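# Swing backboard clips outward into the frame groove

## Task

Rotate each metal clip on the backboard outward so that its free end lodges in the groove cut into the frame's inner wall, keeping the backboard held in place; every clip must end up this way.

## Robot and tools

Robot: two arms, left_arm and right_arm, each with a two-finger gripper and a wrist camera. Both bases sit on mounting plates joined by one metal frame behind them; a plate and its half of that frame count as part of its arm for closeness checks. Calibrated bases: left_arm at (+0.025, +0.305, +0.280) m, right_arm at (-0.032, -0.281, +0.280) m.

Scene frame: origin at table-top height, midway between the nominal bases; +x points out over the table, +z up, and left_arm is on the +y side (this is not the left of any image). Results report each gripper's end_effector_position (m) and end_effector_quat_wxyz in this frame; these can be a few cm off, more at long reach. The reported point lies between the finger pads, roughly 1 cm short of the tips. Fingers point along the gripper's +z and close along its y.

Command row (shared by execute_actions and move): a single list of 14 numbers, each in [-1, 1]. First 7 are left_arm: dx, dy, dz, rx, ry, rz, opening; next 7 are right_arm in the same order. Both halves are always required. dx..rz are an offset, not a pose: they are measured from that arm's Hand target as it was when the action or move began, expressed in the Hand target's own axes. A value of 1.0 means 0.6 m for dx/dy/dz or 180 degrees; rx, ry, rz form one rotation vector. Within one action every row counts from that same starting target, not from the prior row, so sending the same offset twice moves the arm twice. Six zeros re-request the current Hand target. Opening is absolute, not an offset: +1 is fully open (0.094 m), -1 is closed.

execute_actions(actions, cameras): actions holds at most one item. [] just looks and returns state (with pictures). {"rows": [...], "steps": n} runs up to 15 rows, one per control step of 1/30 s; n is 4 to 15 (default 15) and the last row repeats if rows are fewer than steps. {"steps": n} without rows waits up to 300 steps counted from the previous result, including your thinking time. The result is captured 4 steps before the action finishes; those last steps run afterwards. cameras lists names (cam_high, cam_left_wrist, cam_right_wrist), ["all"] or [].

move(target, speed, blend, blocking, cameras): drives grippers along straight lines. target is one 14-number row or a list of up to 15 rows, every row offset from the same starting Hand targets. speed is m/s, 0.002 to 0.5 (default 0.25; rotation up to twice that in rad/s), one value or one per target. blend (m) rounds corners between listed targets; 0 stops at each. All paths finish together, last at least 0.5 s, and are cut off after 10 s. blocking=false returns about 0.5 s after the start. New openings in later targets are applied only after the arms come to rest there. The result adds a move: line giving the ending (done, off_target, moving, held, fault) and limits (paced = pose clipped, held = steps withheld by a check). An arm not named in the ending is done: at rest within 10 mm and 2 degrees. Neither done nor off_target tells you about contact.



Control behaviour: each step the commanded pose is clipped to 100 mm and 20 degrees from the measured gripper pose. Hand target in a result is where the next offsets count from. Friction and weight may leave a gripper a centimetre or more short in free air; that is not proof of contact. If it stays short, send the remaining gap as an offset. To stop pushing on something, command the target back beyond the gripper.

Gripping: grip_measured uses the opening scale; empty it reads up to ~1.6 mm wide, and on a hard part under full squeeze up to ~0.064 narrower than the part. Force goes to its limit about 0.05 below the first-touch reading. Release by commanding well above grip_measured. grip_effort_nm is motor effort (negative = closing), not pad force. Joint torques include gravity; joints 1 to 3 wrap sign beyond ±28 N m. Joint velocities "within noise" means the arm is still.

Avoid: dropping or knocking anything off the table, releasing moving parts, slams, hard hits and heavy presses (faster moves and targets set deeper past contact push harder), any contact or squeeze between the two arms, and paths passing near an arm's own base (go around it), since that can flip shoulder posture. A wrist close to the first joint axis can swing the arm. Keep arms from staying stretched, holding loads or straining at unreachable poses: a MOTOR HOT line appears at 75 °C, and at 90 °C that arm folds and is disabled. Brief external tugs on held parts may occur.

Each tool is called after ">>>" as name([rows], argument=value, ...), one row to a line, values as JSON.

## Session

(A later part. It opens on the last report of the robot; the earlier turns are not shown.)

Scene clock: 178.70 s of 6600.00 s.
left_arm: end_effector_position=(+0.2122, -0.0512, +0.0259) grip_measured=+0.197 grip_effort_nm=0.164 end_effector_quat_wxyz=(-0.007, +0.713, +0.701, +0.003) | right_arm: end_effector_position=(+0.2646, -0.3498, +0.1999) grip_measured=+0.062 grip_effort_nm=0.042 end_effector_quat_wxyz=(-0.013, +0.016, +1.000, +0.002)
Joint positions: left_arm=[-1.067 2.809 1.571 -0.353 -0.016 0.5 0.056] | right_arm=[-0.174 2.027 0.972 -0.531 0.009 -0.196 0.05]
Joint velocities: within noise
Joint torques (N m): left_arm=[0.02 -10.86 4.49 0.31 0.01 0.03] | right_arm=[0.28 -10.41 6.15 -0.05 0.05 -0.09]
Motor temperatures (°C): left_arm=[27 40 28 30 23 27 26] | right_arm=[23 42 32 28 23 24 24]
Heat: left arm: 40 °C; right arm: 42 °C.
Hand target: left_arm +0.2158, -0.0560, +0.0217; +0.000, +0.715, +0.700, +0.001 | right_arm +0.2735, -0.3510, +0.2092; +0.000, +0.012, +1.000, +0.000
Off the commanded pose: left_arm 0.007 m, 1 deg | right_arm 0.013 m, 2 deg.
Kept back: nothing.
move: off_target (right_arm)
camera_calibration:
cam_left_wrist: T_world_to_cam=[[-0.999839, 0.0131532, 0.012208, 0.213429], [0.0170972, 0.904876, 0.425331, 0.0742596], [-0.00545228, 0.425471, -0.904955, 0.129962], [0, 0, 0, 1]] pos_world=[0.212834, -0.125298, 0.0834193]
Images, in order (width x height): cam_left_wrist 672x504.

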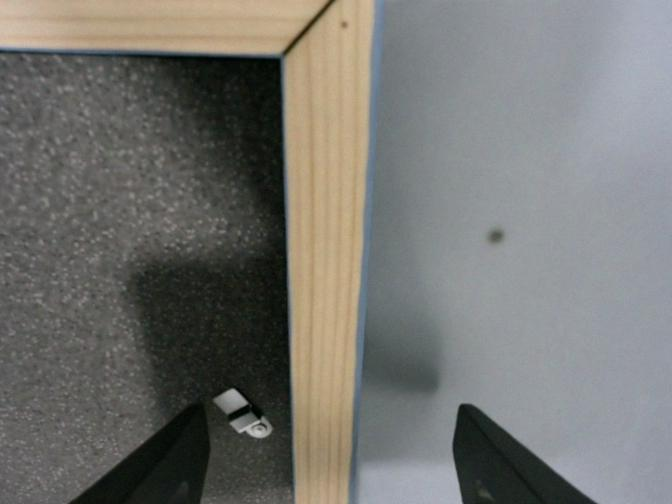

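>>> move([
  [-0.0045,0.0025,-0.025,0,0,0,0.2,0,0,0,0,0,0,0.064],
  [-0.0045,0.0025,0.0035,0,0,0,0.2,0,0,0,0,0,0,0.064],
], speed=0.08, cameras=["cam_left_wrist"])

>>> zoom_image(camera="cam_left_wrist", region=[180, 254, 430, 504])

Scene clock: 179.87 s of 6600.00 s.
left_arm: end_effector_position=(+0.2152, -0.0568, +0.0243) grip_measured=+0.197 grip_effort_nm=0.168 end_effector_quat_wxyz=(-0.002, +0.713, +0.701, +0.002) | right_arm: end_effector_position=(+0.2646, -0.3498, +0.1999) grip_measured=+0.062 grip_effort_nm=0.037 end_effector_quat_wxyz=(-0.013, +0.016, +1.000, +0.002)
Joint positions: left_arm=[-1.067 2.822 1.596 -0.354 -0.016 0.5 0.056] | right_arm=[-0.174 2.027 0.972 -0.531 0.009 -0.196 0.05]
Joint velocities: within noise
Joint torques (N m): left_arm=[0.02 -10.89 4.42 0.25 0.01 0.03] | right_arm=[0.25 -10.26 6.06 -0.05 0 -0.06]
Motor temperatures (°C): left_arm=[27 40 28 30 23 27 26] | right_arm=[23 42 32 28 23 24 24]
Heat: left arm: 40 °C; right arm: 42 °C.
Hand target: left_arm +0.2172, -0.0587, +0.0196; +0.000, +0.715, +0.700, +0.001 | right_arm +0.2735, -0.3510, +0.2092; +0.000, +0.012, +1.000, +0.000
Off the commanded pose: left_arm 0.005 m, 0 deg | right_arm 0.013 m, 2 deg.
Kept back: nothing.
move: off_target (right_arm)
camera_calibration:
cam_left_wrist: T_world_to_cam=[[-0.99989, 0.0131028, 0.00693194, 0.216596], [0.0147994, 0.909, 0.416534, 0.0809374], [-0.000843386, 0.41659, -0.909094, 0.129509], [0, 0, 0, 1]] pos_world=[0.215483, -0.130362, 0.082521]
Images, in order (width x height): cam_left_wrist 672x504.

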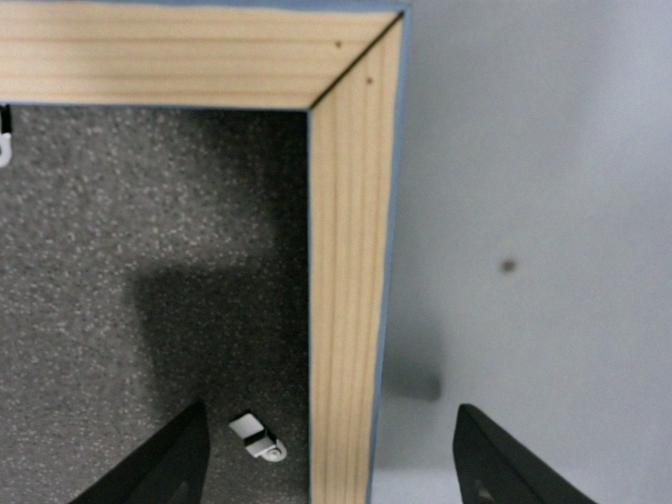

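Scaled by 2.016 from the camera's 672x504 image, which has a finer 960x720 frame.

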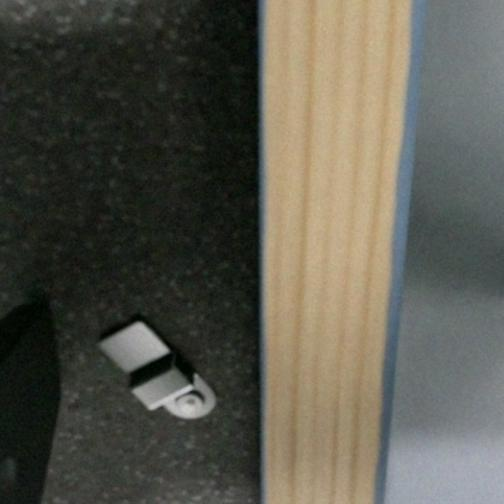

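>>> move(target=[0,0,0.003,0,0,0,0.2,0,0,0,0,0,0,0.064], speed=0.04, cameras=[])

>>> move(target=[0,0,0.002,0,0,0,0.2,0,0,0,0,0,0,0.064], speed=0.04, cameras=[])

>>> move(target=[0,0,0,0,0,0,-0.3,0,0,0,0,0,0,0.064], speed=0.04, cameras=["cam_left_wrist"])

>>> zoom_image(camera="cam_left_wrist", region=[180, 254, 430, 504])

Scene clock: 180.87 s of 6600.00 s.
left_arm: end_effector_position=(+0.2151, -0.0567, +0.0241) grip_measured=+0.197 grip_effort_nm=0.168 end_effector_quat_wxyz=(-0.002, +0.713, +0.701, +0.002) | right_arm: end_effector_position=(+0.2646, -0.3498, +0.1999) grip_measured=+0.062 grip_effort_nm=0.051 end_effector_quat_wxyz=(-0.013, +0.016, +1.000, +0.002)
Joint positions: left_arm=[-1.067 2.822 1.596 -0.354 -0.016 0.5 0.056] | right_arm=[-0.174 2.027 0.972 -0.531 0.009 -0.196 0.05]
Joint velocities: within noise
Joint torques (N m): left_arm=[0.03 -10.45 4.67 0.27 0 0.03] | right_arm=[0.29 -10.51 6.01 -0.04 0.01 -0.02]
Motor temperatures (°C): left_arm=[27 40 28 30 23 27 26] | right_arm=[23 42 32 28 23 24 24]
Heat: left arm: 40 °C; right arm: 42 °C.
Hand target: left_arm +0.2172, -0.0587, +0.0178; +0.000, +0.715, +0.700, +0.001 | right_arm +0.2735, -0.3510, +0.2092; +0.000, +0.012, +1.000, +0.000
Off the commanded pose: left_arm 0.007 m, 0 deg | right_arm 0.013 m, 2 deg.
Kept back: nothing.
move: off_target (right_arm)
No camera images: "cameras" was empty.

Scene clock: 181.57 s of 6600.00 s.
left_arm: end_effector_position=(+0.2157, -0.0579, +0.0240) grip_measured=+0.197 grip_effort_nm=0.164 end_effector_quat_wxyz=(-0.001, +0.713, +0.701, +0.002) | right_arm: end_effector_position=(+0.2646, -0.3498, +0.1999) grip_measured=+0.062 grip_effort_nm=0.042 end_effector_quat_wxyz=(-0.013, +0.016, +1.000, +0.002)
Joint positions: left_arm=[-1.067 2.824 1.601 -0.354 -0.016 0.5 0.056] | right_arm=[-0.174 2.027 0.972 -0.531 0.009 -0.196 0.05]
Joint velocities: within noise
Joint torques (N m): left_arm=[0.03 -10.3 4.49 0.3 0 0.03] | right_arm=[0.21 -10.37 5.97 -0.04 0.02 -0.05]
Motor temperatures (°C): left_arm=[27 40 28 30 23 27 26] | right_arm=[23 42 32 28 23 24 24]
Heat: left arm: 40 °C; right arm: 42 °C.
Hand target: left_arm +0.2172, -0.0587, +0.0165; +0.000, +0.715, +0.700, +0.001 | right_arm +0.2735, -0.3510, +0.2092; +0.000, +0.012, +1.000, +0.000
Off the commanded pose: left_arm 0.008 m, 0 deg | right_arm 0.013 m, 2 deg.
Kept back: nothing.
move: off_target (right_arm)
No camera images: "cameras" was empty.

Scene clock: 182.27 s of 6600.00 s.
left_arm: end_effector_position=(+0.2180, -0.0586, +0.0243) grip_measured=-0.297 grip_effort_nm=-0.125 end_effector_quat_wxyz=(+0.003, +0.712, +0.702, +0.004) | right_arm: end_effector_position=(+0.2646, -0.3498, +0.1999) grip_measured=+0.062 grip_effort_nm=0.042 end_effector_quat_wxyz=(-0.013, +0.016, +1.000, +0.002)
Joint positions: left_arm=[-1.065 2.824 1.603 -0.351 -0.021 0.501 0.033] | right_arm=[-0.174 2.027 0.972 -0.531 0.009 -0.196 0.05]
Joint velocities: within noise
Joint torques (N m): left_arm=[-0.09 -10.32 4.4 0.27 0.06 0.03] | right_arm=[0.39 -10.3 6.05 -0.07 -0.02 -0.08]
Motor temperatures (°C): left_arm=[27 40 28 30 23 27 26] | right_arm=[23 42 32 28 23 24 24]
Heat: left arm: 40 °C; right arm: 42 °C.
Hand target: left_arm +0.2172, -0.0587, +0.0165; +0.000, +0.715, +0.700, +0.001 | right_arm +0.2735, -0.3510, +0.2092; +0.000, +0.012, +1.000, +0.000
Off the commanded pose: left_arm 0.008 m, 1 deg | right_arm 0.013 m, 2 deg.
Kept back: nothing.
move: off_target (right_arm)
camera_calibration:
cam_left_wrist: T_world_to_cam=[[-0.999928, 0.0118777, -0.00153804, 0.219551], [0.0101805, 0.910562, 0.413246, 0.0836771], [0.00630888, 0.413201, -0.910618, 0.128539], [0, 0, 0, 1]] pos_world=[0.217873, -0.131913, 0.082808]
Images, in order (width x height): cam_left_wrist 672x504.

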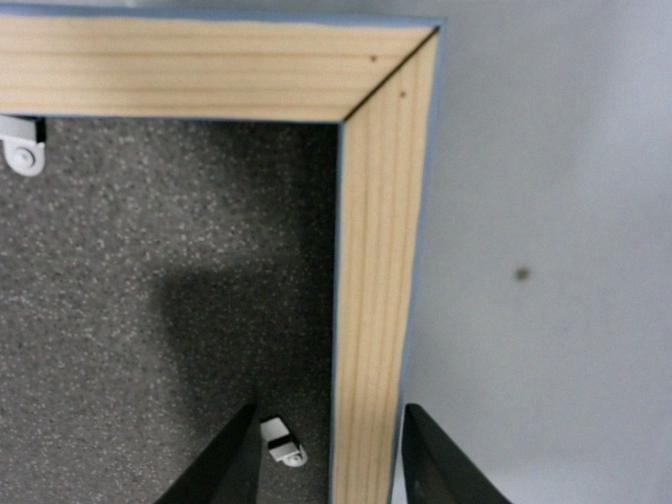

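Scaled by 2.016 from the camera's 672x504 image, which has a finer 960x720 frame.

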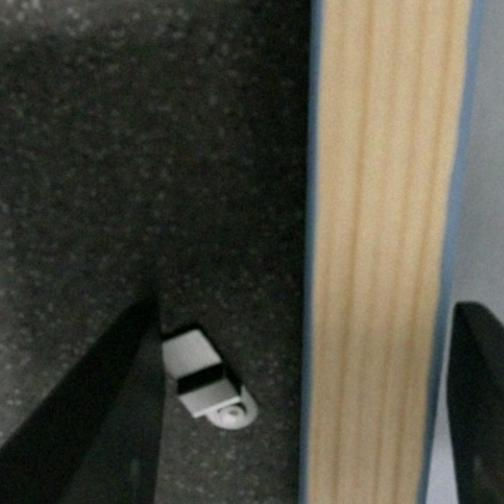

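>>> move(target=[0,0,0,0,0,0,-0.45,0,0,0,0,0,0,0.064], speed=0.04, cameras=["cam_left_wrist"])

>>> zoom_image(camera="cam_left_wrist", region=[180, 254, 430, 504])

>>> move(target=[0,0,0,0,0,0,-0.55,0,0,0,0,0,0,0.064], speed=0.04, cameras=["cam_left_wrist"])

>>> zoom_image(camera="cam_left_wrist", region=[180, 254, 430, 504])

Scene clock: 183.23 s of 6600.00 s.
left_arm: end_effector_position=(+0.2184, -0.0591, +0.0243) grip_measured=-0.447 grip_effort_nm=-0.149 end_effector_quat_wxyz=(+0.004, +0.713, +0.701, +0.003) | right_arm: end_effector_position=(+0.2646, -0.3498, +0.1999) grip_measured=+0.062 grip_effort_nm=0.046 end_effector_quat_wxyz=(-0.013, +0.016, +1.000, +0.002)
Joint positions: left_arm=[-1.065 2.824 1.603 -0.348 -0.021 0.502 0.026] | right_arm=[-0.174 2.027 0.972 -0.531 0.009 -0.196 0.05]
Joint velocities: within noise
Joint torques (N m): left_arm=[-0.1 -10.3 4.38 0.25 0.06 0.01] | right_arm=[0.38 -10.36 6.22 -0.07 0.02 -0.08]
Motor temperatures (°C): left_arm=[27 40 28 30 23 27 26] | right_arm=[23 42 32 28 23 24 24]
Heat: left arm: 40 °C; right arm: 42 °C.
Hand target: left_arm +0.2173, -0.0587, +0.0165; +0.000, +0.715, +0.700, +0.001 | right_arm +0.2735, -0.3510, +0.2092; +0.000, +0.012, +1.000, +0.000
Off the commanded pose: left_arm 0.008 m, 1 deg | right_arm 0.013 m, 2 deg.
Kept back: nothing.
move: off_target (right_arm)
camera_calibration:
cam_left_wrist: T_world_to_cam=[[-0.999907, 0.0133635, -0.00281031, 0.220119], [0.0110266, 0.911511, 0.411128, 0.0840616], [0.00805574, 0.411059, -0.911573, 0.128263], [0, 0, 0, 1]] pos_world=[0.218138, -0.132288, 0.0829795]
Images, in order (width x height): cam_left_wrist 672x504.

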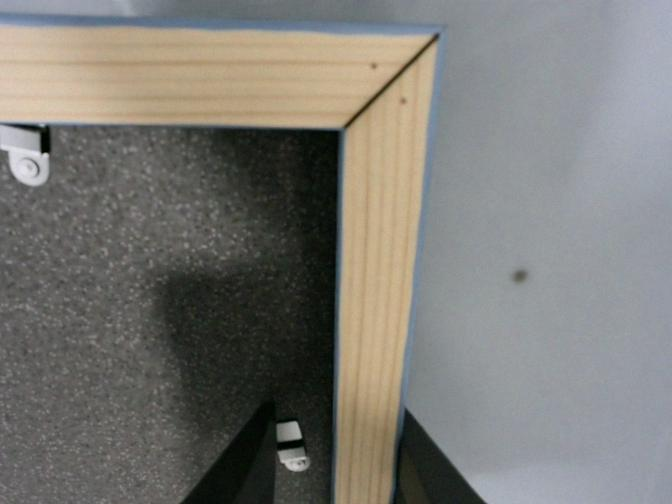

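Scaled by 2.016 from the camera's 672x504 image, which has a finer 960x720 frame.

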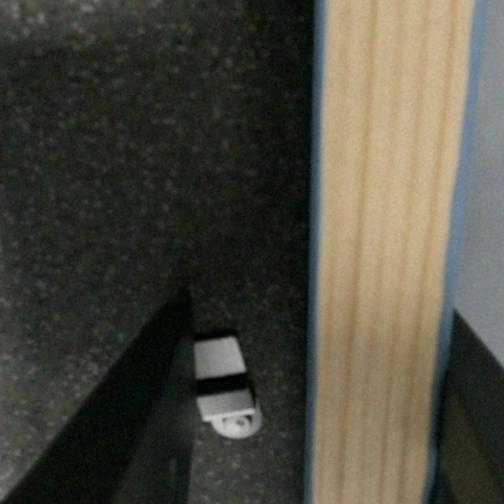

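Scene clock: 183.93 s of 6600.00 s.
left_arm: end_effector_position=(+0.2180, -0.0592, +0.0241) grip_measured=-0.546 grip_effort_nm=-0.159 end_effector_quat_wxyz=(+0.003, +0.713, +0.701, +0.002) | right_arm: end_effector_position=(+0.2646, -0.3498, +0.1999) grip_measured=+0.062 grip_effort_nm=0.046 end_effector_quat_wxyz=(-0.013, +0.016, +1.000, +0.002)
Joint positions: left_arm=[-1.065 2.825 1.603 -0.348 -0.019 0.503 0.021] | right_arm=[-0.174 2.027 0.972 -0.531 0.009 -0.196 0.05]
Joint velocities: within noise
Joint torques (N m): left_arm=[-0.09 -10.37 4.37 0.25 0.04 0] | right_arm=[0.24 -10.44 6.11 -0.07 0.01 -0.06]
Motor temperatures (°C): left_arm=[27 40 28 30 23 27 26] | right_arm=[23 42 32 28 23 24 24]
Heat: left arm: 40 °C; right arm: 42 °C.
Hand target: left_arm +0.2173, -0.0588, +0.0166; +0.001, +0.715, +0.700, +0.001 | right_arm +0.2735, -0.3510, +0.2092; +0.000, +0.012, +1.000, +0.000
Off the commanded pose: left_arm 0.008 m, 0 deg | right_arm 0.013 m, 2 deg.
Kept back: nothing.
move: off_target (right_arm)
camera_calibration:
cam_left_wrist: T_world_to_cam=[[-0.9999, 0.0141426, -0.000619747, 0.219682], [0.0126421, 0.9118, 0.410441, 0.0838701], [0.0063698, 0.410392, -0.911887, 0.12849], [0, 0, 0, 1]] pos_world=[0.217781, -0.132311, 0.0828804]
Images, in order (width x height): cam_left_wrist 672x504.

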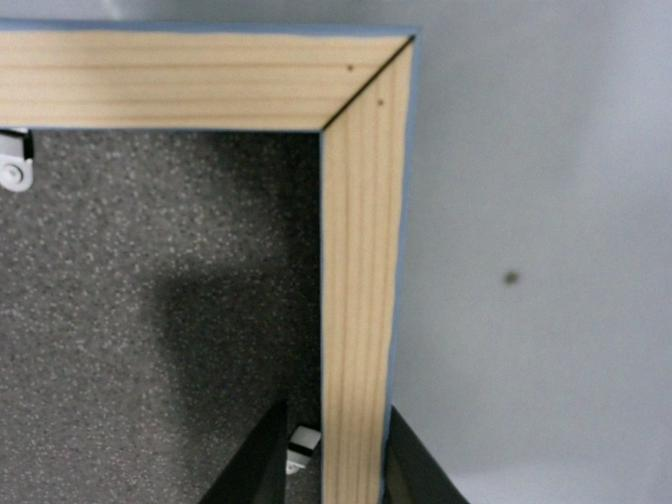

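Scaled by 2.016 from the camera's 672x504 image, which has a finer 960x720 frame.

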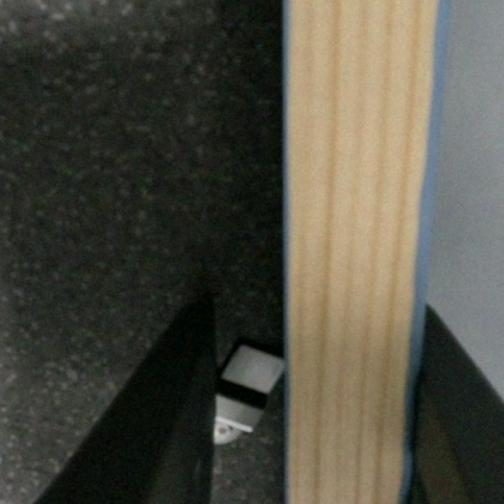

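>>> move(target=[0,0,0,0,0,0,-0.66,0,0,0,0,0,0,0.064], speed=0.04, cameras=["cam_left_wrist"])

>>> zoom_image(camera="cam_left_wrist", region=[180, 254, 430, 504])

Scene clock: 184.87 s of 6600.00 s.
left_arm: end_effector_position=(+0.2169, -0.0596, +0.0240) grip_measured=-0.657 grip_effort_nm=-0.154 end_effector_quat_wxyz=(+0.003, +0.714, +0.701, +0.000) | right_arm: end_effector_position=(+0.2646, -0.3498, +0.1999) grip_measured=+0.062 grip_effort_nm=0.051 end_effector_quat_wxyz=(-0.013, +0.016, +1.000, +0.002)
Joint positions: left_arm=[-1.065 2.825 1.603 -0.348 -0.014 0.504 0.016] | right_arm=[-0.174 2.027 0.972 -0.531 0.009 -0.196 0.05]
Joint velocities: within noise
Joint torques (N m): left_arm=[-0.08 -10.41 4.37 0.25 -0.01 0] | right_arm=[0.36 -10.47 6.15 -0.08 0.04 -0.09]
Motor temperatures (°C): left_arm=[27 40 28 30 23 27 26] | right_arm=[23 42 32 28 23 24 24]
Heat: left arm: 40 °C; right arm: 42 °C.
Hand target: left_arm +0.2172, -0.0589, +0.0167; +0.001, +0.715, +0.700, +0.000 | right_arm +0.2735, -0.3510, +0.2092; +0.000, +0.012, +1.000, +0.000
Off the commanded pose: left_arm 0.007 m, 0 deg | right_arm 0.013 m, 2 deg.
Kept back: nothing.
move: off_target (right_arm)
camera_calibration:
cam_left_wrist: T_world_to_cam=[[-0.999876, 0.0153179, 0.00357086, 0.218586], [0.0154394, 0.912522, 0.408735, 0.0837906], [0.00300247, 0.40874, -0.912646, 0.129177], [0, 0, 0, 1]] pos_world=[0.216878, -0.132609, 0.0828641]
Images, in order (width x height): cam_left_wrist 672x504.

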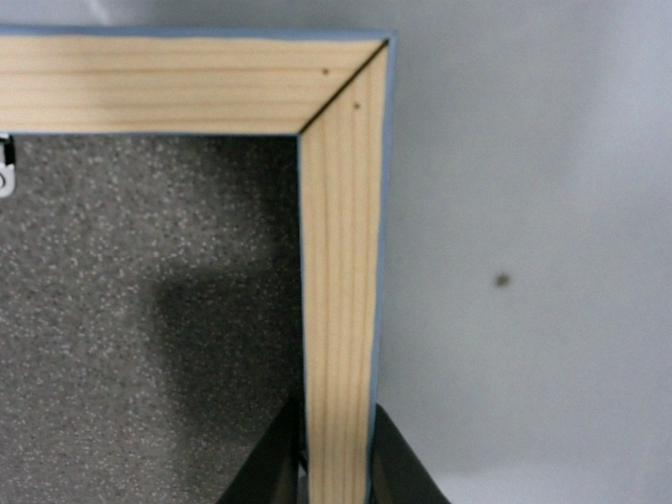

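Scaled by 2.016 from the camera's 672x504 image, which has a finer 960x720 frame.

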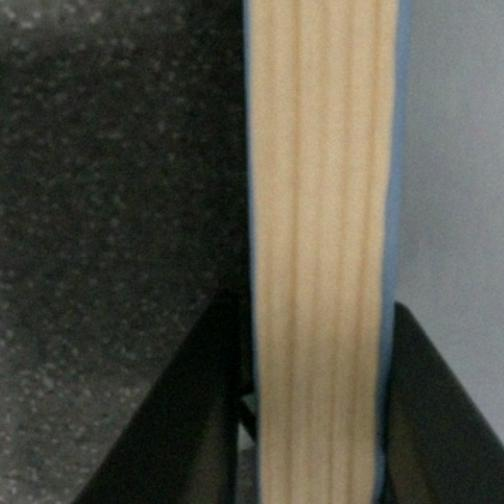

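>>> move([
  [0,0,0,0,0,0,0.064,0,0,0,0,0,0,0.064],
  [0.0025,-0.003,-0.045,0,0,0,0.064,0,0,0,0,0,0,0.064],
  [0.0025,-0.003,-0.003,0,0,0,0.064,0,0,0,0,0,0,0.064],
], speed=0.08, cameras=["cam_left_wrist"])

>>> zoom_image(camera="cam_left_wrist", region=[180, 254, 430, 504])

Scene clock: 186.80 s of 6600.00 s.
left_arm: end_effector_position=(+0.2143, -0.0538, +0.0243) grip_measured=+0.061 grip_effort_nm=0.164 end_effector_quat_wxyz=(-0.004, +0.713, +0.701, +0.002) | right_arm: end_effector_position=(+0.2646, -0.3498, +0.1999) grip_measured=+0.062 grip_effort_nm=0.042 end_effector_quat_wxyz=(-0.013, +0.016, +1.000, +0.002)
Joint positions: left_arm=[-1.065 2.818 1.584 -0.351 -0.015 0.504 0.05] | right_arm=[-0.174 2.027 0.972 -0.531 0.009 -0.196 0.05]
Joint velocities: within noise
Joint torques (N m): left_arm=[-0.25 -10.56 4.44 0.31 0 -0.02] | right_arm=[0.2 -10.35 6.09 -0.05 0.01 -0.07]
Motor temperatures (°C): left_arm=[27 40 28 30 23 27 26] | right_arm=[23 42 32 28 23 24 24]
Heat: left arm: 40 °C; right arm: 42 °C.
Hand target: left_arm +0.2155, -0.0572, +0.0184; +0.000, +0.715, +0.700, +0.001 | right_arm +0.2735, -0.3510, +0.2092; +0.000, +0.012, +1.000, +0.000
Off the commanded pose: left_arm 0.007 m, 1 deg | right_arm 0.013 m, 2 deg.
Kept back: nothing.
move: off_target (right_arm)
camera_calibration:
cam_left_wrist: T_world_to_cam=[[-0.999844, 0.0146522, 0.00983448, 0.215677], [0.0174275, 0.907424, 0.419855, 0.0774625], [-0.00277225, 0.419961, -0.907538, 0.128782], [0, 0, 0, 1]] pos_world=[0.21465, -0.127535, 0.0822302]
Images, in order (width x height): cam_left_wrist 672x504.

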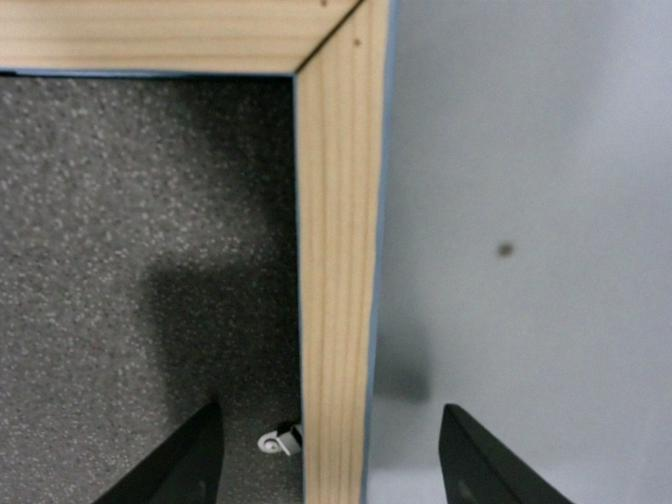

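Scaled by 2.016 from the camera's 672x504 image, which has a finer 960x720 frame.

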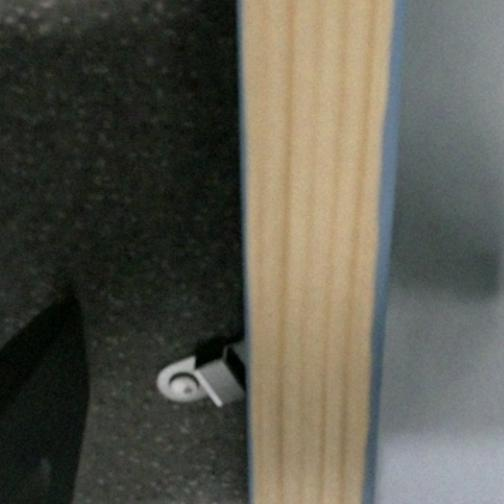

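>>> move(target=[0,0,0.001,0,0,0,-0.5,0,0,0,0,0,0,0.064], speed=0.04, cameras=["cam_left_wrist"])

>>> zoom_image(camera="cam_left_wrist", region=[180, 254, 430, 504])

>>> move(target=[0,0,0,0,0,0,-0.65,0,0,0,0,0,0,0.064], speed=0.04, cameras=["cam_left_wrist"])

>>> zoom_image(camera="cam_left_wrist", region=[180, 254, 430, 504])

Scene clock: 187.73 s of 6600.00 s.
left_arm: end_effector_position=(+0.2161, -0.0544, +0.0245) grip_measured=-0.497 grip_effort_nm=-0.129 end_effector_quat_wxyz=(-0.001, +0.713, +0.701, +0.005) | right_arm: end_effector_position=(+0.2646, -0.3498, +0.1999) grip_measured=+0.062 grip_effort_nm=0.046 end_effector_quat_wxyz=(-0.013, +0.016, +1.000, +0.002)
Joint positions: left_arm=[-1.064 2.818 1.586 -0.348 -0.021 0.504 0.024] | right_arm=[-0.174 2.027 0.972 -0.531 0.009 -0.196 0.05]
Joint velocities: within noise
Joint torques (N m): left_arm=[-0.27 -10.44 4.41 0.29 0.06 -0.03] | right_arm=[0.31 -10.44 6.04 -0.05 0.03 -0.05]
Motor temperatures (°C): left_arm=[27 41 28 30 23 27 26] | right_arm=[23 42 32 28 23 24 24]
Heat: left arm: 41 °C; right arm: 42 °C.
Hand target: left_arm +0.2155, -0.0572, +0.0178; +0.000, +0.715, +0.700, +0.001 | right_arm +0.2735, -0.3510, +0.2092; +0.000, +0.012, +1.000, +0.000
Off the commanded pose: left_arm 0.007 m, 1 deg | right_arm 0.013 m, 2 deg.
Kept back: nothing.
move: off_target (right_arm)
camera_calibration:
cam_left_wrist: T_world_to_cam=[[-0.99989, 0.0146451, 0.00213825, 0.217679], [0.0141918, 0.907707, 0.419363, 0.0786073], [0.00420073, 0.419348, -0.907816, 0.12769], [0, 0, 0, 1]] pos_world=[0.216003, -0.128087, 0.082489]
Images, in order (width x height): cam_left_wrist 672x504.

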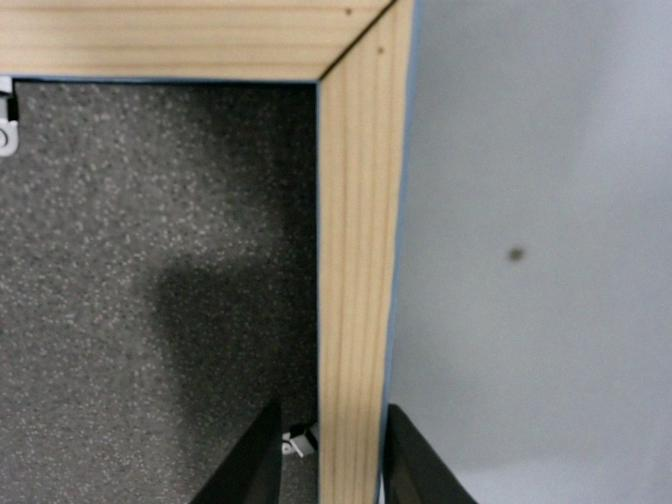

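Scaled by 2.016 from the camera's 672x504 image, which has a finer 960x720 frame.

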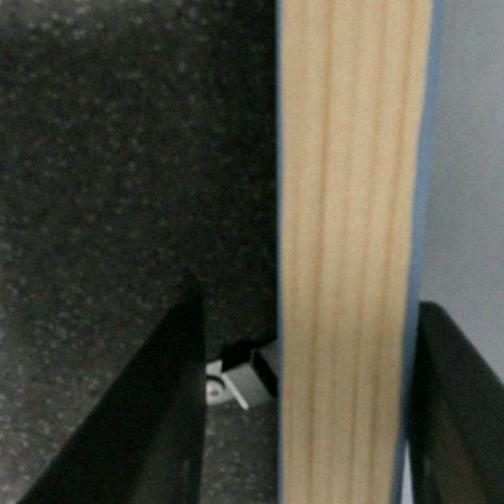

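Scene clock: 188.43 s of 6600.00 s.
left_arm: end_effector_position=(+0.2164, -0.0544, +0.0246) grip_measured=-0.643 grip_effort_nm=-0.349 end_effector_quat_wxyz=(-0.001, +0.713, +0.701, +0.005) | right_arm: end_effector_position=(+0.2646, -0.3498, +0.1999) grip_measured=+0.062 grip_effort_nm=0.042 end_effector_quat_wxyz=(-0.013, +0.016, +1.000, +0.002)
Joint positions: left_arm=[-1.064 2.818 1.587 -0.349 -0.023 0.504 0.017] | right_arm=[-0.174 2.027 0.972 -0.531 0.009 -0.196 0.05]
Joint velocities: within noise
Joint torques (N m): left_arm=[-0.28 -10.44 4.36 0.31 0.08 -0.02] | right_arm=[0.18 -10.24 6.11 -0.1 0.06 -0.06]
Motor temperatures (°C): left_arm=[27 41 28 30 23 27 26] | right_arm=[23 42 32 28 23 24 24]
Heat: left arm: 41 °C; right arm: 42 °C.
Hand target: left_arm +0.2154, -0.0572, +0.0178; +0.000, +0.715, +0.700, +0.001 | right_arm +0.2735, -0.3510, +0.2092; +0.000, +0.012, +1.000, +0.000
Off the commanded pose: left_arm 0.007 m, 1 deg | right_arm 0.013 m, 2 deg.
Kept back: nothing.
move: off_target (right_arm)
camera_calibration:
cam_left_wrist: T_world_to_cam=[[-0.999892, 0.0146512, 0.000799862, 0.218029], [0.013632, 0.907408, 0.420029, 0.0786587], [0.00542811, 0.419995, -0.90751, 0.127556], [0, 0, 0, 1]] pos_world=[0.216241, -0.128143, 0.0825447]
Images, in order (width x height): cam_left_wrist 672x504.

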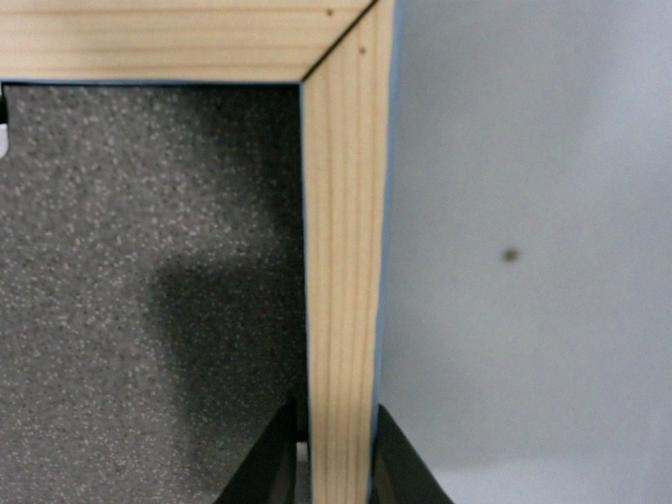

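Scaled by 2.016 from the camera's 672x504 image, which has a finer 960x720 frame.

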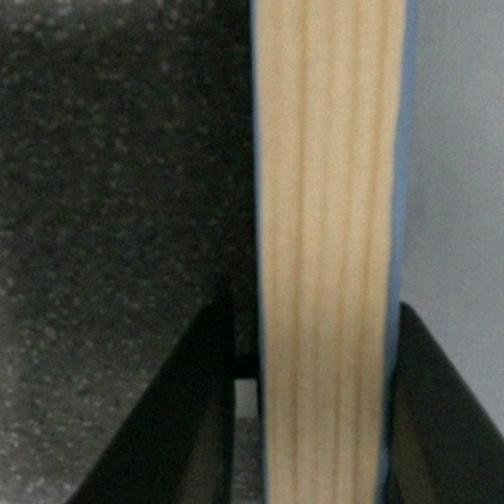

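>>> move([
  [0,0,0,0,0,0,0.064,0,0,0,0,0,0,0.064],
  [0,0,-0.1,0,0,0,0.064,0,0,0,0,0,0,0.064],
  [-0.009,0.19,-0.3,0,0,0,0.064,0,0,0,0,0,0,0.064],
], speed=[0.1,0.12,0.25], cameras=["cam_left_wrist"])

>>> zoom_image(camera="cam_left_wrist", region=[90, 60, 590, 435])

Scene clock: 191.37 s of 6600.00 s.
left_arm: end_effector_position=(+0.3276, -0.0588, +0.1905) grip_measured=+0.061 grip_effort_nm=0.168 end_effector_quat_wxyz=(-0.006, +0.710, +0.704, +0.004) | right_arm: end_effector_position=(+0.2646, -0.3498, +0.1999) grip_measured=+0.062 grip_effort_nm=0.042 end_effector_quat_wxyz=(-0.013, +0.016, +1.000, +0.002)
Joint positions: left_arm=[-0.863 2.589 1.947 -0.943 -0.02 0.696 0.05] | right_arm=[-0.174 2.027 0.972 -0.531 0.009 -0.196 0.05]
Joint velocities: within noise
Joint torques (N m): left_arm=[-0.55 -14.01 6.87 0.07 0.04 0.03] | right_arm=[0.39 -10.37 6.15 -0.06 0 -0.04]
Motor temperatures (°C): left_arm=[27 41 28 30 23 27 26] | right_arm=[23 42 32 28 23 24 24]
Heat: left arm: 41 °C; right arm: 42 °C.
Hand target: left_arm +0.3291, -0.0651, +0.1980; +0.000, +0.715, +0.700, +0.000 | right_arm +0.2735, -0.3510, +0.2092; +0.000, +0.012, +1.000, +0.000
Off the commanded pose: left_arm 0.010 m, 1 deg | right_arm 0.013 m, 2 deg.
Kept back: nothing.
move: off_target (right_arm)
camera_calibration:
cam_left_wrist: T_world_to_cam=[[-0.999934, 0.00513784, 0.0103021, 0.326764], [0.00902308, 0.90553, 0.424186, 0.0121017], [-0.00714949, 0.424251, -0.905516, 0.283402], [0, 0, 0, 1]] pos_world=[0.328659, -0.132871, 0.248126]
Images, in order (width x height): cam_left_wrist 672x504.

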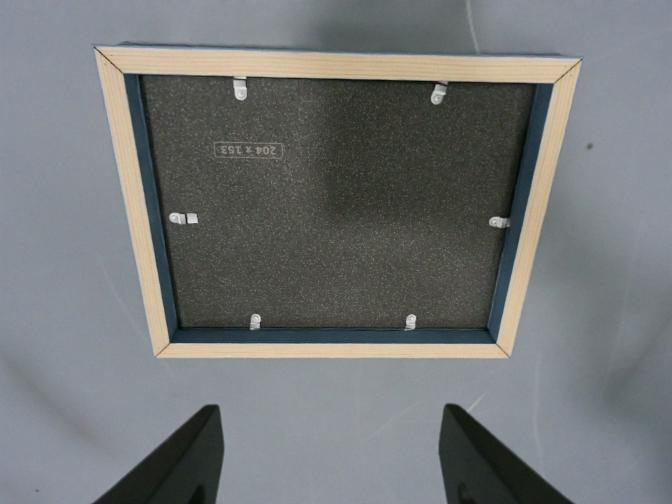

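Scaled by 1.008 from the camera's 672x504 image, which has a finer 960x720 frame.

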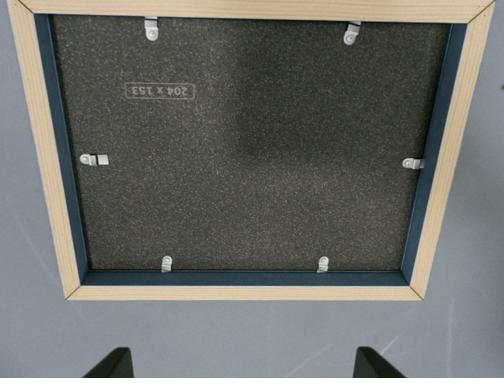

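>>> zoom_image(camera="cam_left_wrist", region=[400, 65, 500, 140])

>>> zoom_image(camera="cam_left_wrist", region=[190, 60, 290, 135])

>>> zoom_image(camera="cam_left_wrist", region=[440, 180, 540, 255])

>>> zoom_image(camera="cam_left_wrist", region=[210, 280, 310, 355])

>>> zoom_image(camera="cam_left_wrist", region=[360, 280, 460, 355])

>>> zoom_image(camera="cam_left_wrist", region=[140, 180, 240, 255])

Scaled by 5.040 from the camera's 672x504 image, which has a finer 960x720 frame.

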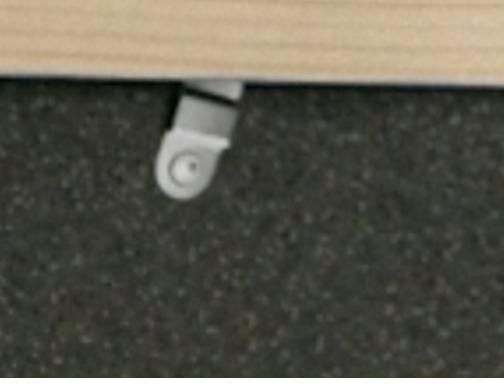

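Scaled by 5.040 from the camera's 672x504 image, which has a finer 960x720 frame.

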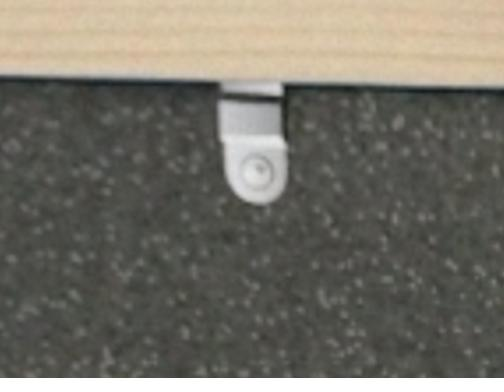

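Scaled by 5.040 from the camera's 672x504 image, which has a finer 960x720 frame.

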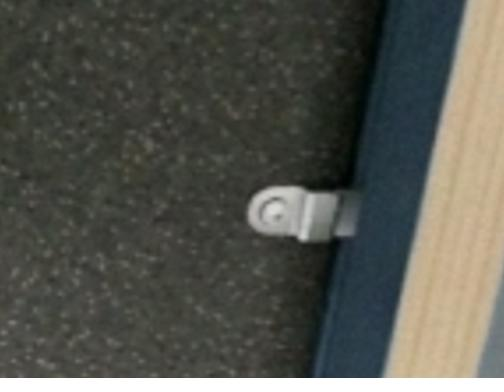

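Scaled by 5.040 from the camera's 672x504 image, which has a finer 960x720 frame.

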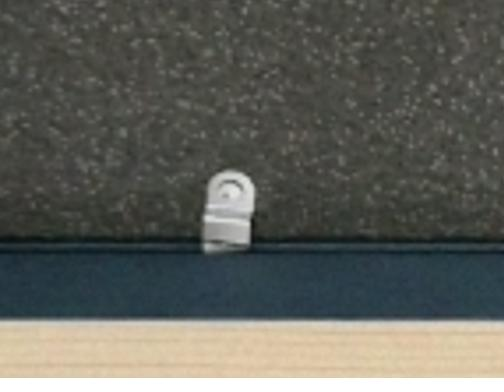

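Scaled by 5.040 from the camera's 672x504 image, which has a finer 960x720 frame.

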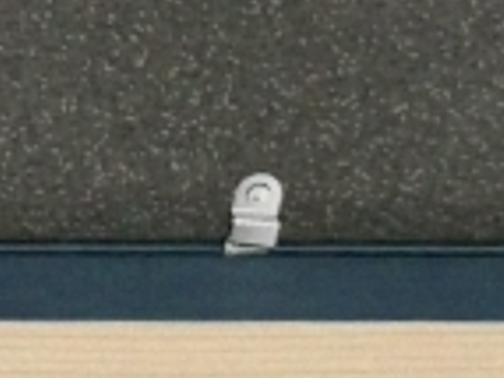

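Scaled by 5.040 from the camera's 672x504 image, which has a finer 960x720 frame.

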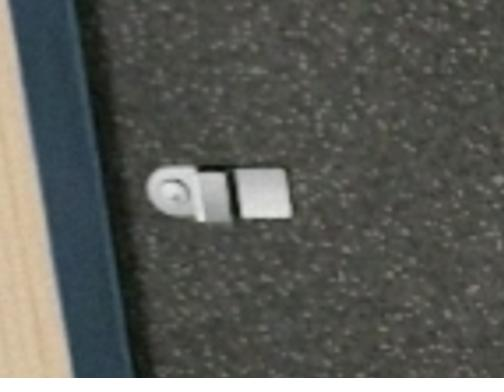

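>>> move(target=[0.0348,0.132,0.205,0,0,-0.5,-0.45,0,0,0,0,0,0,0.064], speed=0.2, cameras=["cam_left_wrist"])

>>> zoom_image(camera="cam_left_wrist", region=[210, 254, 460, 504])

Scene clock: 197.43 s of 6600.00 s.
left_arm: end_effector_position=(+0.4092, -0.0479, +0.0794) grip_measured=-0.447 grip_effort_nm=-0.120 end_effector_quat_wxyz=(+0.007, +0.018, +1.000, -0.003) | right_arm: end_effector_position=(+0.2646, -0.3498, +0.1999) grip_measured=+0.062 grip_effort_nm=0.046 end_effector_quat_wxyz=(-0.013, +0.016, +1.000, +0.002)
Joint positions: left_arm=[-0.725 3.065 2.457 -0.95 -0.019 -0.71 0.026] | right_arm=[-0.174 2.027 0.972 -0.531 0.009 -0.196 0.05]
Joint velocities: within noise
Joint torques (N m): left_arm=[0.06 -13.23 7.1 0.09 0.04 -0.11] | right_arm=[0.24 -10.41 5.98 -0.11 0.03 -0.05]
Motor temperatures (°C): left_arm=[27 42 29 30 23 27 26] | right_arm=[23 42 32 28 23 24 24]
Heat: left arm: 42 °C; right arm: 42 °C.
Hand target: left_arm +0.4089, -0.0460, +0.0751; +0.001, +0.011, +1.000, +0.000 | right_arm +0.2735, -0.3510, +0.2092; +0.000, +0.012, +1.000, +0.000
Off the commanded pose: left_arm 0.005 m, 1 deg | right_arm 0.013 m, 2 deg.
Kept back: nothing.
move: off_target (right_arm)
camera_calibration:
cam_left_wrist: T_world_to_cam=[[-0.0322844, -0.999405, 0.0121328, -0.0347884], [-0.916135, 0.0344431, 0.399388, 0.387361], [-0.399568, 0.00177869, -0.916702, 0.319985], [0, 0, 0, 1]] pos_world=[0.481607, -0.0486788, 0.139045]
Images, in order (width x height): cam_left_wrist 672x504.

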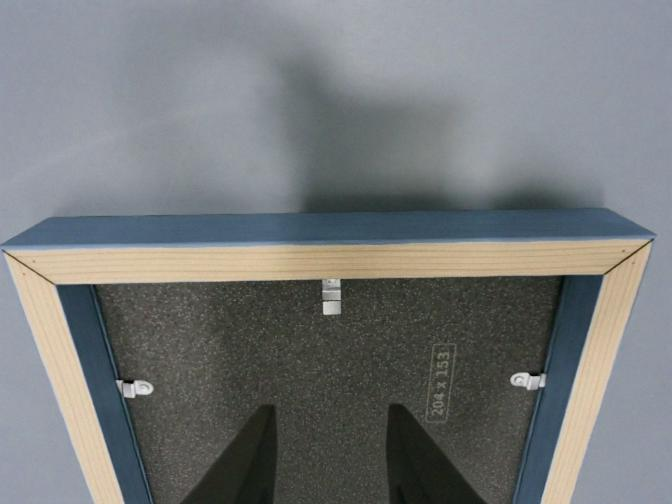

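Scaled by 2.016 from the camera's 672x504 image, which has a finer 960x720 frame.

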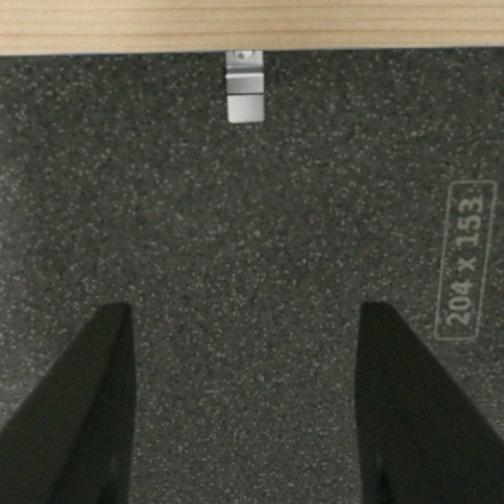

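>>> move([
  [0,0,-0.075,0,0,0,0.064,0,0,0,0,0,0,0.064],
  [0.325,0.0445,-0.075,0,0,0.5,0.064,0,0,0,0,0,0,0.064],
  [0.325,0.0445,0.05,0,0,0.5,0.064,0,0,0,0,0,0,0.064],
], speed=[0.2,0.25,0.12], cameras=["cam_left_wrist"])

Scene clock: 203.10 s of 6600.00 s.
left_arm: end_effector_position=(+0.2121, -0.0096, +0.0480) grip_measured=+0.061 grip_effort_nm=0.168 end_effector_quat_wxyz=(-0.006, +0.712, +0.702, +0.004) | right_arm: end_effector_position=(+0.2646, -0.3498, +0.1999) grip_measured=+0.062 grip_effort_nm=0.037 end_effector_quat_wxyz=(-0.013, +0.016, +1.000, +0.002)
Joint positions: left_arm=[-1.016 2.665 1.329 -0.253 -0.019 0.548 0.05] | right_arm=[-0.174 2.027 0.972 -0.531 0.009 -0.196 0.05]
Joint velocities: within noise
Joint torques (N m): left_arm=[-0.14 -10.15 3.78 0.31 0.04 0.04] | right_arm=[0.01 -10.3 6.34 -0.07 0.01 -0.1]
Motor temperatures (°C): left_arm=[27 43 28 29 23 27 26] | right_arm=[23 42 32 28 23 24 24]
Heat: left arm: 43 °C; right arm: 42 °C.
Hand target: left_arm +0.2146, -0.0151, +0.0449; +0.001, +0.715, +0.700, +0.001 | right_arm +0.2735, -0.3510, +0.2092; +0.000, +0.012, +1.000, +0.000
Off the commanded pose: left_arm 0.007 m, 1 deg | right_arm 0.013 m, 2 deg.
Kept back: nothing.
move: off_target (right_arm)
camera_calibration:
cam_left_wrist: T_world_to_cam=[[-0.999899, 0.0101212, 0.0100136, 0.212547], [0.0134218, 0.904728, 0.425777, 0.0279914], [-0.00475026, 0.425869, -0.904773, 0.132151], [0, 0, 0, 1]] pos_world=[0.212778, -0.0837549, 0.10552]
Images, in order (width x height): cam_left_wrist 672x504.

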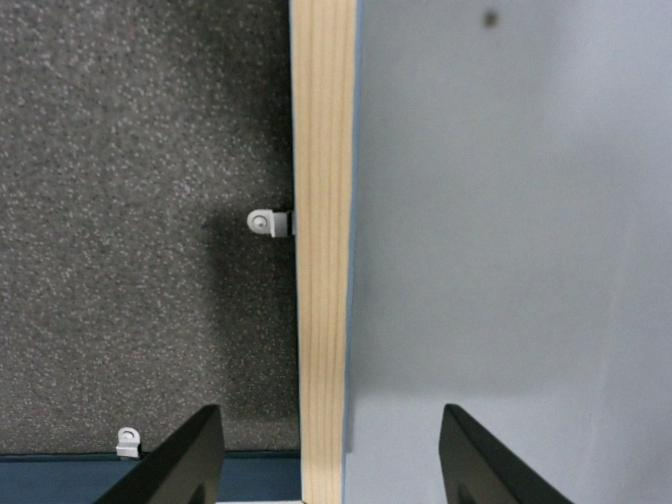

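>>> move(target=[0.002,0.002,0.038,0,0,0,0.064,0,0,0,0,0,0,0.064], speed=0.08, cameras=["cam_left_wrist"])

>>> move(target=[0,0,0,0,0,0,-0.68,0,0,0,0,0,0,0.064], speed=0.08, cameras=[])

>>> move(target=[0,0,0,0,0,0,-0.85,0,0,0,0,0,0,0.064], speed=0.08, cameras=["cam_left_wrist"])

Scene clock: 204.20 s of 6600.00 s.
left_arm: end_effector_position=(+0.2108, -0.0081, +0.0254) grip_measured=+0.061 grip_effort_nm=0.164 end_effector_quat_wxyz=(-0.008, +0.714, +0.701, +0.005) | right_arm: end_effector_position=(+0.2646, -0.3498, +0.1999) grip_measured=+0.062 grip_effort_nm=0.042 end_effector_quat_wxyz=(-0.013, +0.016, +1.000, +0.002)
Joint positions: left_arm=[-1.016 2.74 1.363 -0.216 -0.019 0.552 0.05] | right_arm=[-0.174 2.027 0.972 -0.531 0.009 -0.196 0.05]
Joint velocities: within noise
Joint torques (N m): left_arm=[0.27 -10.15 3.85 0.31 0.04 0.03] | right_arm=[0.2 -10.36 6.02 -0.06 0.03 -0.04]
Motor temperatures (°C): left_arm=[27 43 28 29 23 27 26] | right_arm=[23 42 32 28 23 24 24]
Heat: left arm: 43 °C; right arm: 42 °C.
Hand target: left_arm +0.2159, -0.0139, +0.0220; +0.000, +0.714, +0.700, +0.001 | right_arm +0.2735, -0.3510, +0.2092; +0.000, +0.012, +1.000, +0.000
Off the commanded pose: left_arm 0.008 m, 1 deg | right_arm 0.013 m, 2 deg.
Kept back: nothing.
move: off_target (right_arm)
camera_calibration:
cam_left_wrist: T_world_to_cam=[[-0.999811, 0.0150944, 0.01228, 0.211494], [0.0189035, 0.903112, 0.428989, 0.0350453], [-0.00461494, 0.429139, -0.903226, 0.110996], [0, 0, 0, 1]] pos_world=[0.211303, -0.0824751, 0.0826236]
Images, in order (width x height): cam_left_wrist 672x504.

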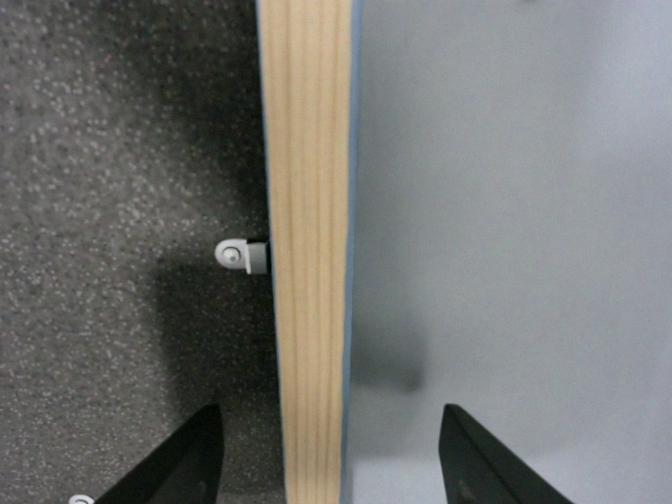

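Scene clock: 204.90 s of 6600.00 s.
left_arm: end_effector_position=(+0.2127, -0.0098, +0.0257) grip_measured=-0.677 grip_effort_nm=-0.125 end_effector_quat_wxyz=(-0.005, +0.713, +0.701, +0.005) | right_arm: end_effector_position=(+0.2646, -0.3498, +0.1999) grip_measured=+0.062 grip_effort_nm=0.042 end_effector_quat_wxyz=(-0.013, +0.016, +1.000, +0.002)
Joint positions: left_arm=[-1.015 2.74 1.366 -0.212 -0.02 0.553 0.015] | right_arm=[-0.174 2.027 0.972 -0.531 0.009 -0.196 0.05]
Joint velocities: within noise
Joint torques (N m): left_arm=[0.16 -10.11 3.64 0.29 0.05 0.03] | right_arm=[0.35 -10.26 6.09 -0.05 0.02 -0.1]
Motor temperatures (°C): left_arm=[27 43 28 29 23 27 26] | right_arm=[23 42 32 28 23 24 24]
Heat: left arm: 43 °C; right arm: 42 °C.
Hand target: left_arm +0.2158, -0.0139, +0.0220; +0.000, +0.715, +0.700, +0.001 | right_arm +0.2735, -0.3510, +0.2092; +0.000, +0.012, +1.000, +0.000
Off the commanded pose: left_arm 0.006 m, 1 deg | right_arm 0.013 m, 2 deg.
Kept back: nothing.
move: off_target (right_arm)
No camera images: "cameras" was empty.

Scene clock: 205.60 s of 6600.00 s.
left_arm: end_effector_position=(+0.2128, -0.0099, +0.0257) grip_measured=-0.774 grip_effort_nm=-1.009 end_effector_quat_wxyz=(-0.005, +0.713, +0.701, +0.005) | right_arm: end_effector_position=(+0.2646, -0.3498, +0.1999) grip_measured=+0.062 grip_effort_nm=0.046 end_effector_quat_wxyz=(-0.013, +0.016, +1.000, +0.002)
Joint positions: left_arm=[-1.015 2.74 1.366 -0.212 -0.021 0.553 0.011] | right_arm=[-0.174 2.027 0.972 -0.531 0.009 -0.196 0.05]
Joint velocities: within noise
Joint torques (N m): left_arm=[0.17 -10.13 3.63 0.29 0.05 0.03] | right_arm=[0.24 -10.3 6.09 -0.09 0.05 -0.08]
Motor temperatures (°C): left_arm=[27 43 28 29 23 27 26] | right_arm=[23 42 32 28 23 24 24]
Heat: left arm: 43 °C; right arm: 42 °C.
Hand target: left_arm +0.2158, -0.0139, +0.0220; +0.001, +0.715, +0.700, +0.001 | right_arm +0.2735, -0.3510, +0.2092; +0.000, +0.012, +1.000, +0.000
Off the commanded pose: left_arm 0.006 m, 1 deg | right_arm 0.013 m, 2 deg.
Kept back: nothing.
move: off_target (right_arm)
camera_calibration:
cam_left_wrist: T_world_to_cam=[[-0.999867, 0.0146988, 0.00708984, 0.21358], [0.0163183, 0.905222, 0.424625, 0.0371279], [-0.000176409, 0.424684, -0.905341, 0.111127], [0, 0, 0, 1]] pos_world=[0.212965, -0.0839422, 0.083328]
Images, in order (width x height): cam_left_wrist 672x504.

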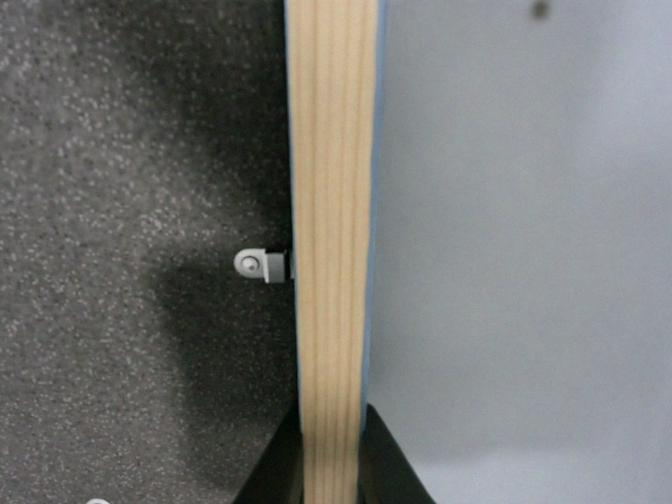

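>>> move(target=[0,-0.125,0,0,0,0,-0.85,0,0,0,0,0,0,0.064], speed=0.08, cameras=["cam_left_wrist"])

Scene clock: 207.13 s of 6600.00 s.
left_arm: end_effector_position=(+0.1530, -0.0147, +0.0247) grip_measured=-0.774 grip_effort_nm=-1.004 end_effector_quat_wxyz=(+0.010, +0.713, +0.701, +0.013) | right_arm: end_effector_position=(+0.2646, -0.3498, +0.1999) grip_measured=+0.062 grip_effort_nm=0.042 end_effector_quat_wxyz=(-0.013, +0.016, +1.000, +0.002)
Joint positions: left_arm=[-1.185 2.707 1.232 -0.093 -0.044 0.383 0.011] | right_arm=[-0.174 2.027 0.972 -0.531 0.009 -0.196 0.05]
Joint velocities: within noise
Joint torques (N m): left_arm=[-1.35 -10.51 0.68 0.34 0.31 -0.11] | right_arm=[0.29 -10.26 6.12 -0.08 0 -0.08]
Motor temperatures (°C): left_arm=[27 43 28 29 23 27 26] | right_arm=[23 42 32 28 23 24 24]
Heat: left arm: 43 °C; right arm: 42 °C.
Hand target: left_arm +0.1409, -0.0123, +0.0219; +0.001, +0.715, +0.699, +0.001 | right_arm +0.2735, -0.3510, +0.2092; +0.000, +0.012, +1.000, +0.000
Off the commanded pose: left_arm 0.013 m, 2 deg | right_arm 0.013 m, 2 deg.
Kept back: nothing.
move: off_target (left_arm, right_arm)
camera_calibration:
cam_left_wrist: T_world_to_cam=[[-0.999585, 0.0140533, -0.0251572, 0.154659], [0.00230749, 0.909252, 0.41624, 0.0452817], [0.0287237, 0.416009, -0.908907, 0.107788], [0, 0, 0, 1]] pos_world=[0.151394, -0.0881866, 0.0830118]
Images, in order (width x height): cam_left_wrist 672x504.

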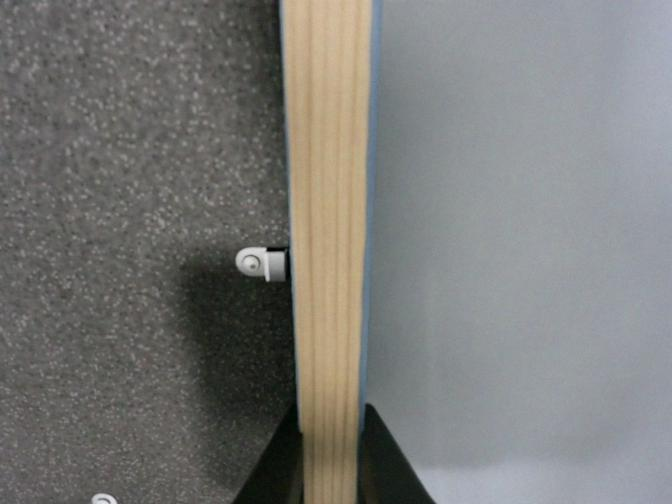

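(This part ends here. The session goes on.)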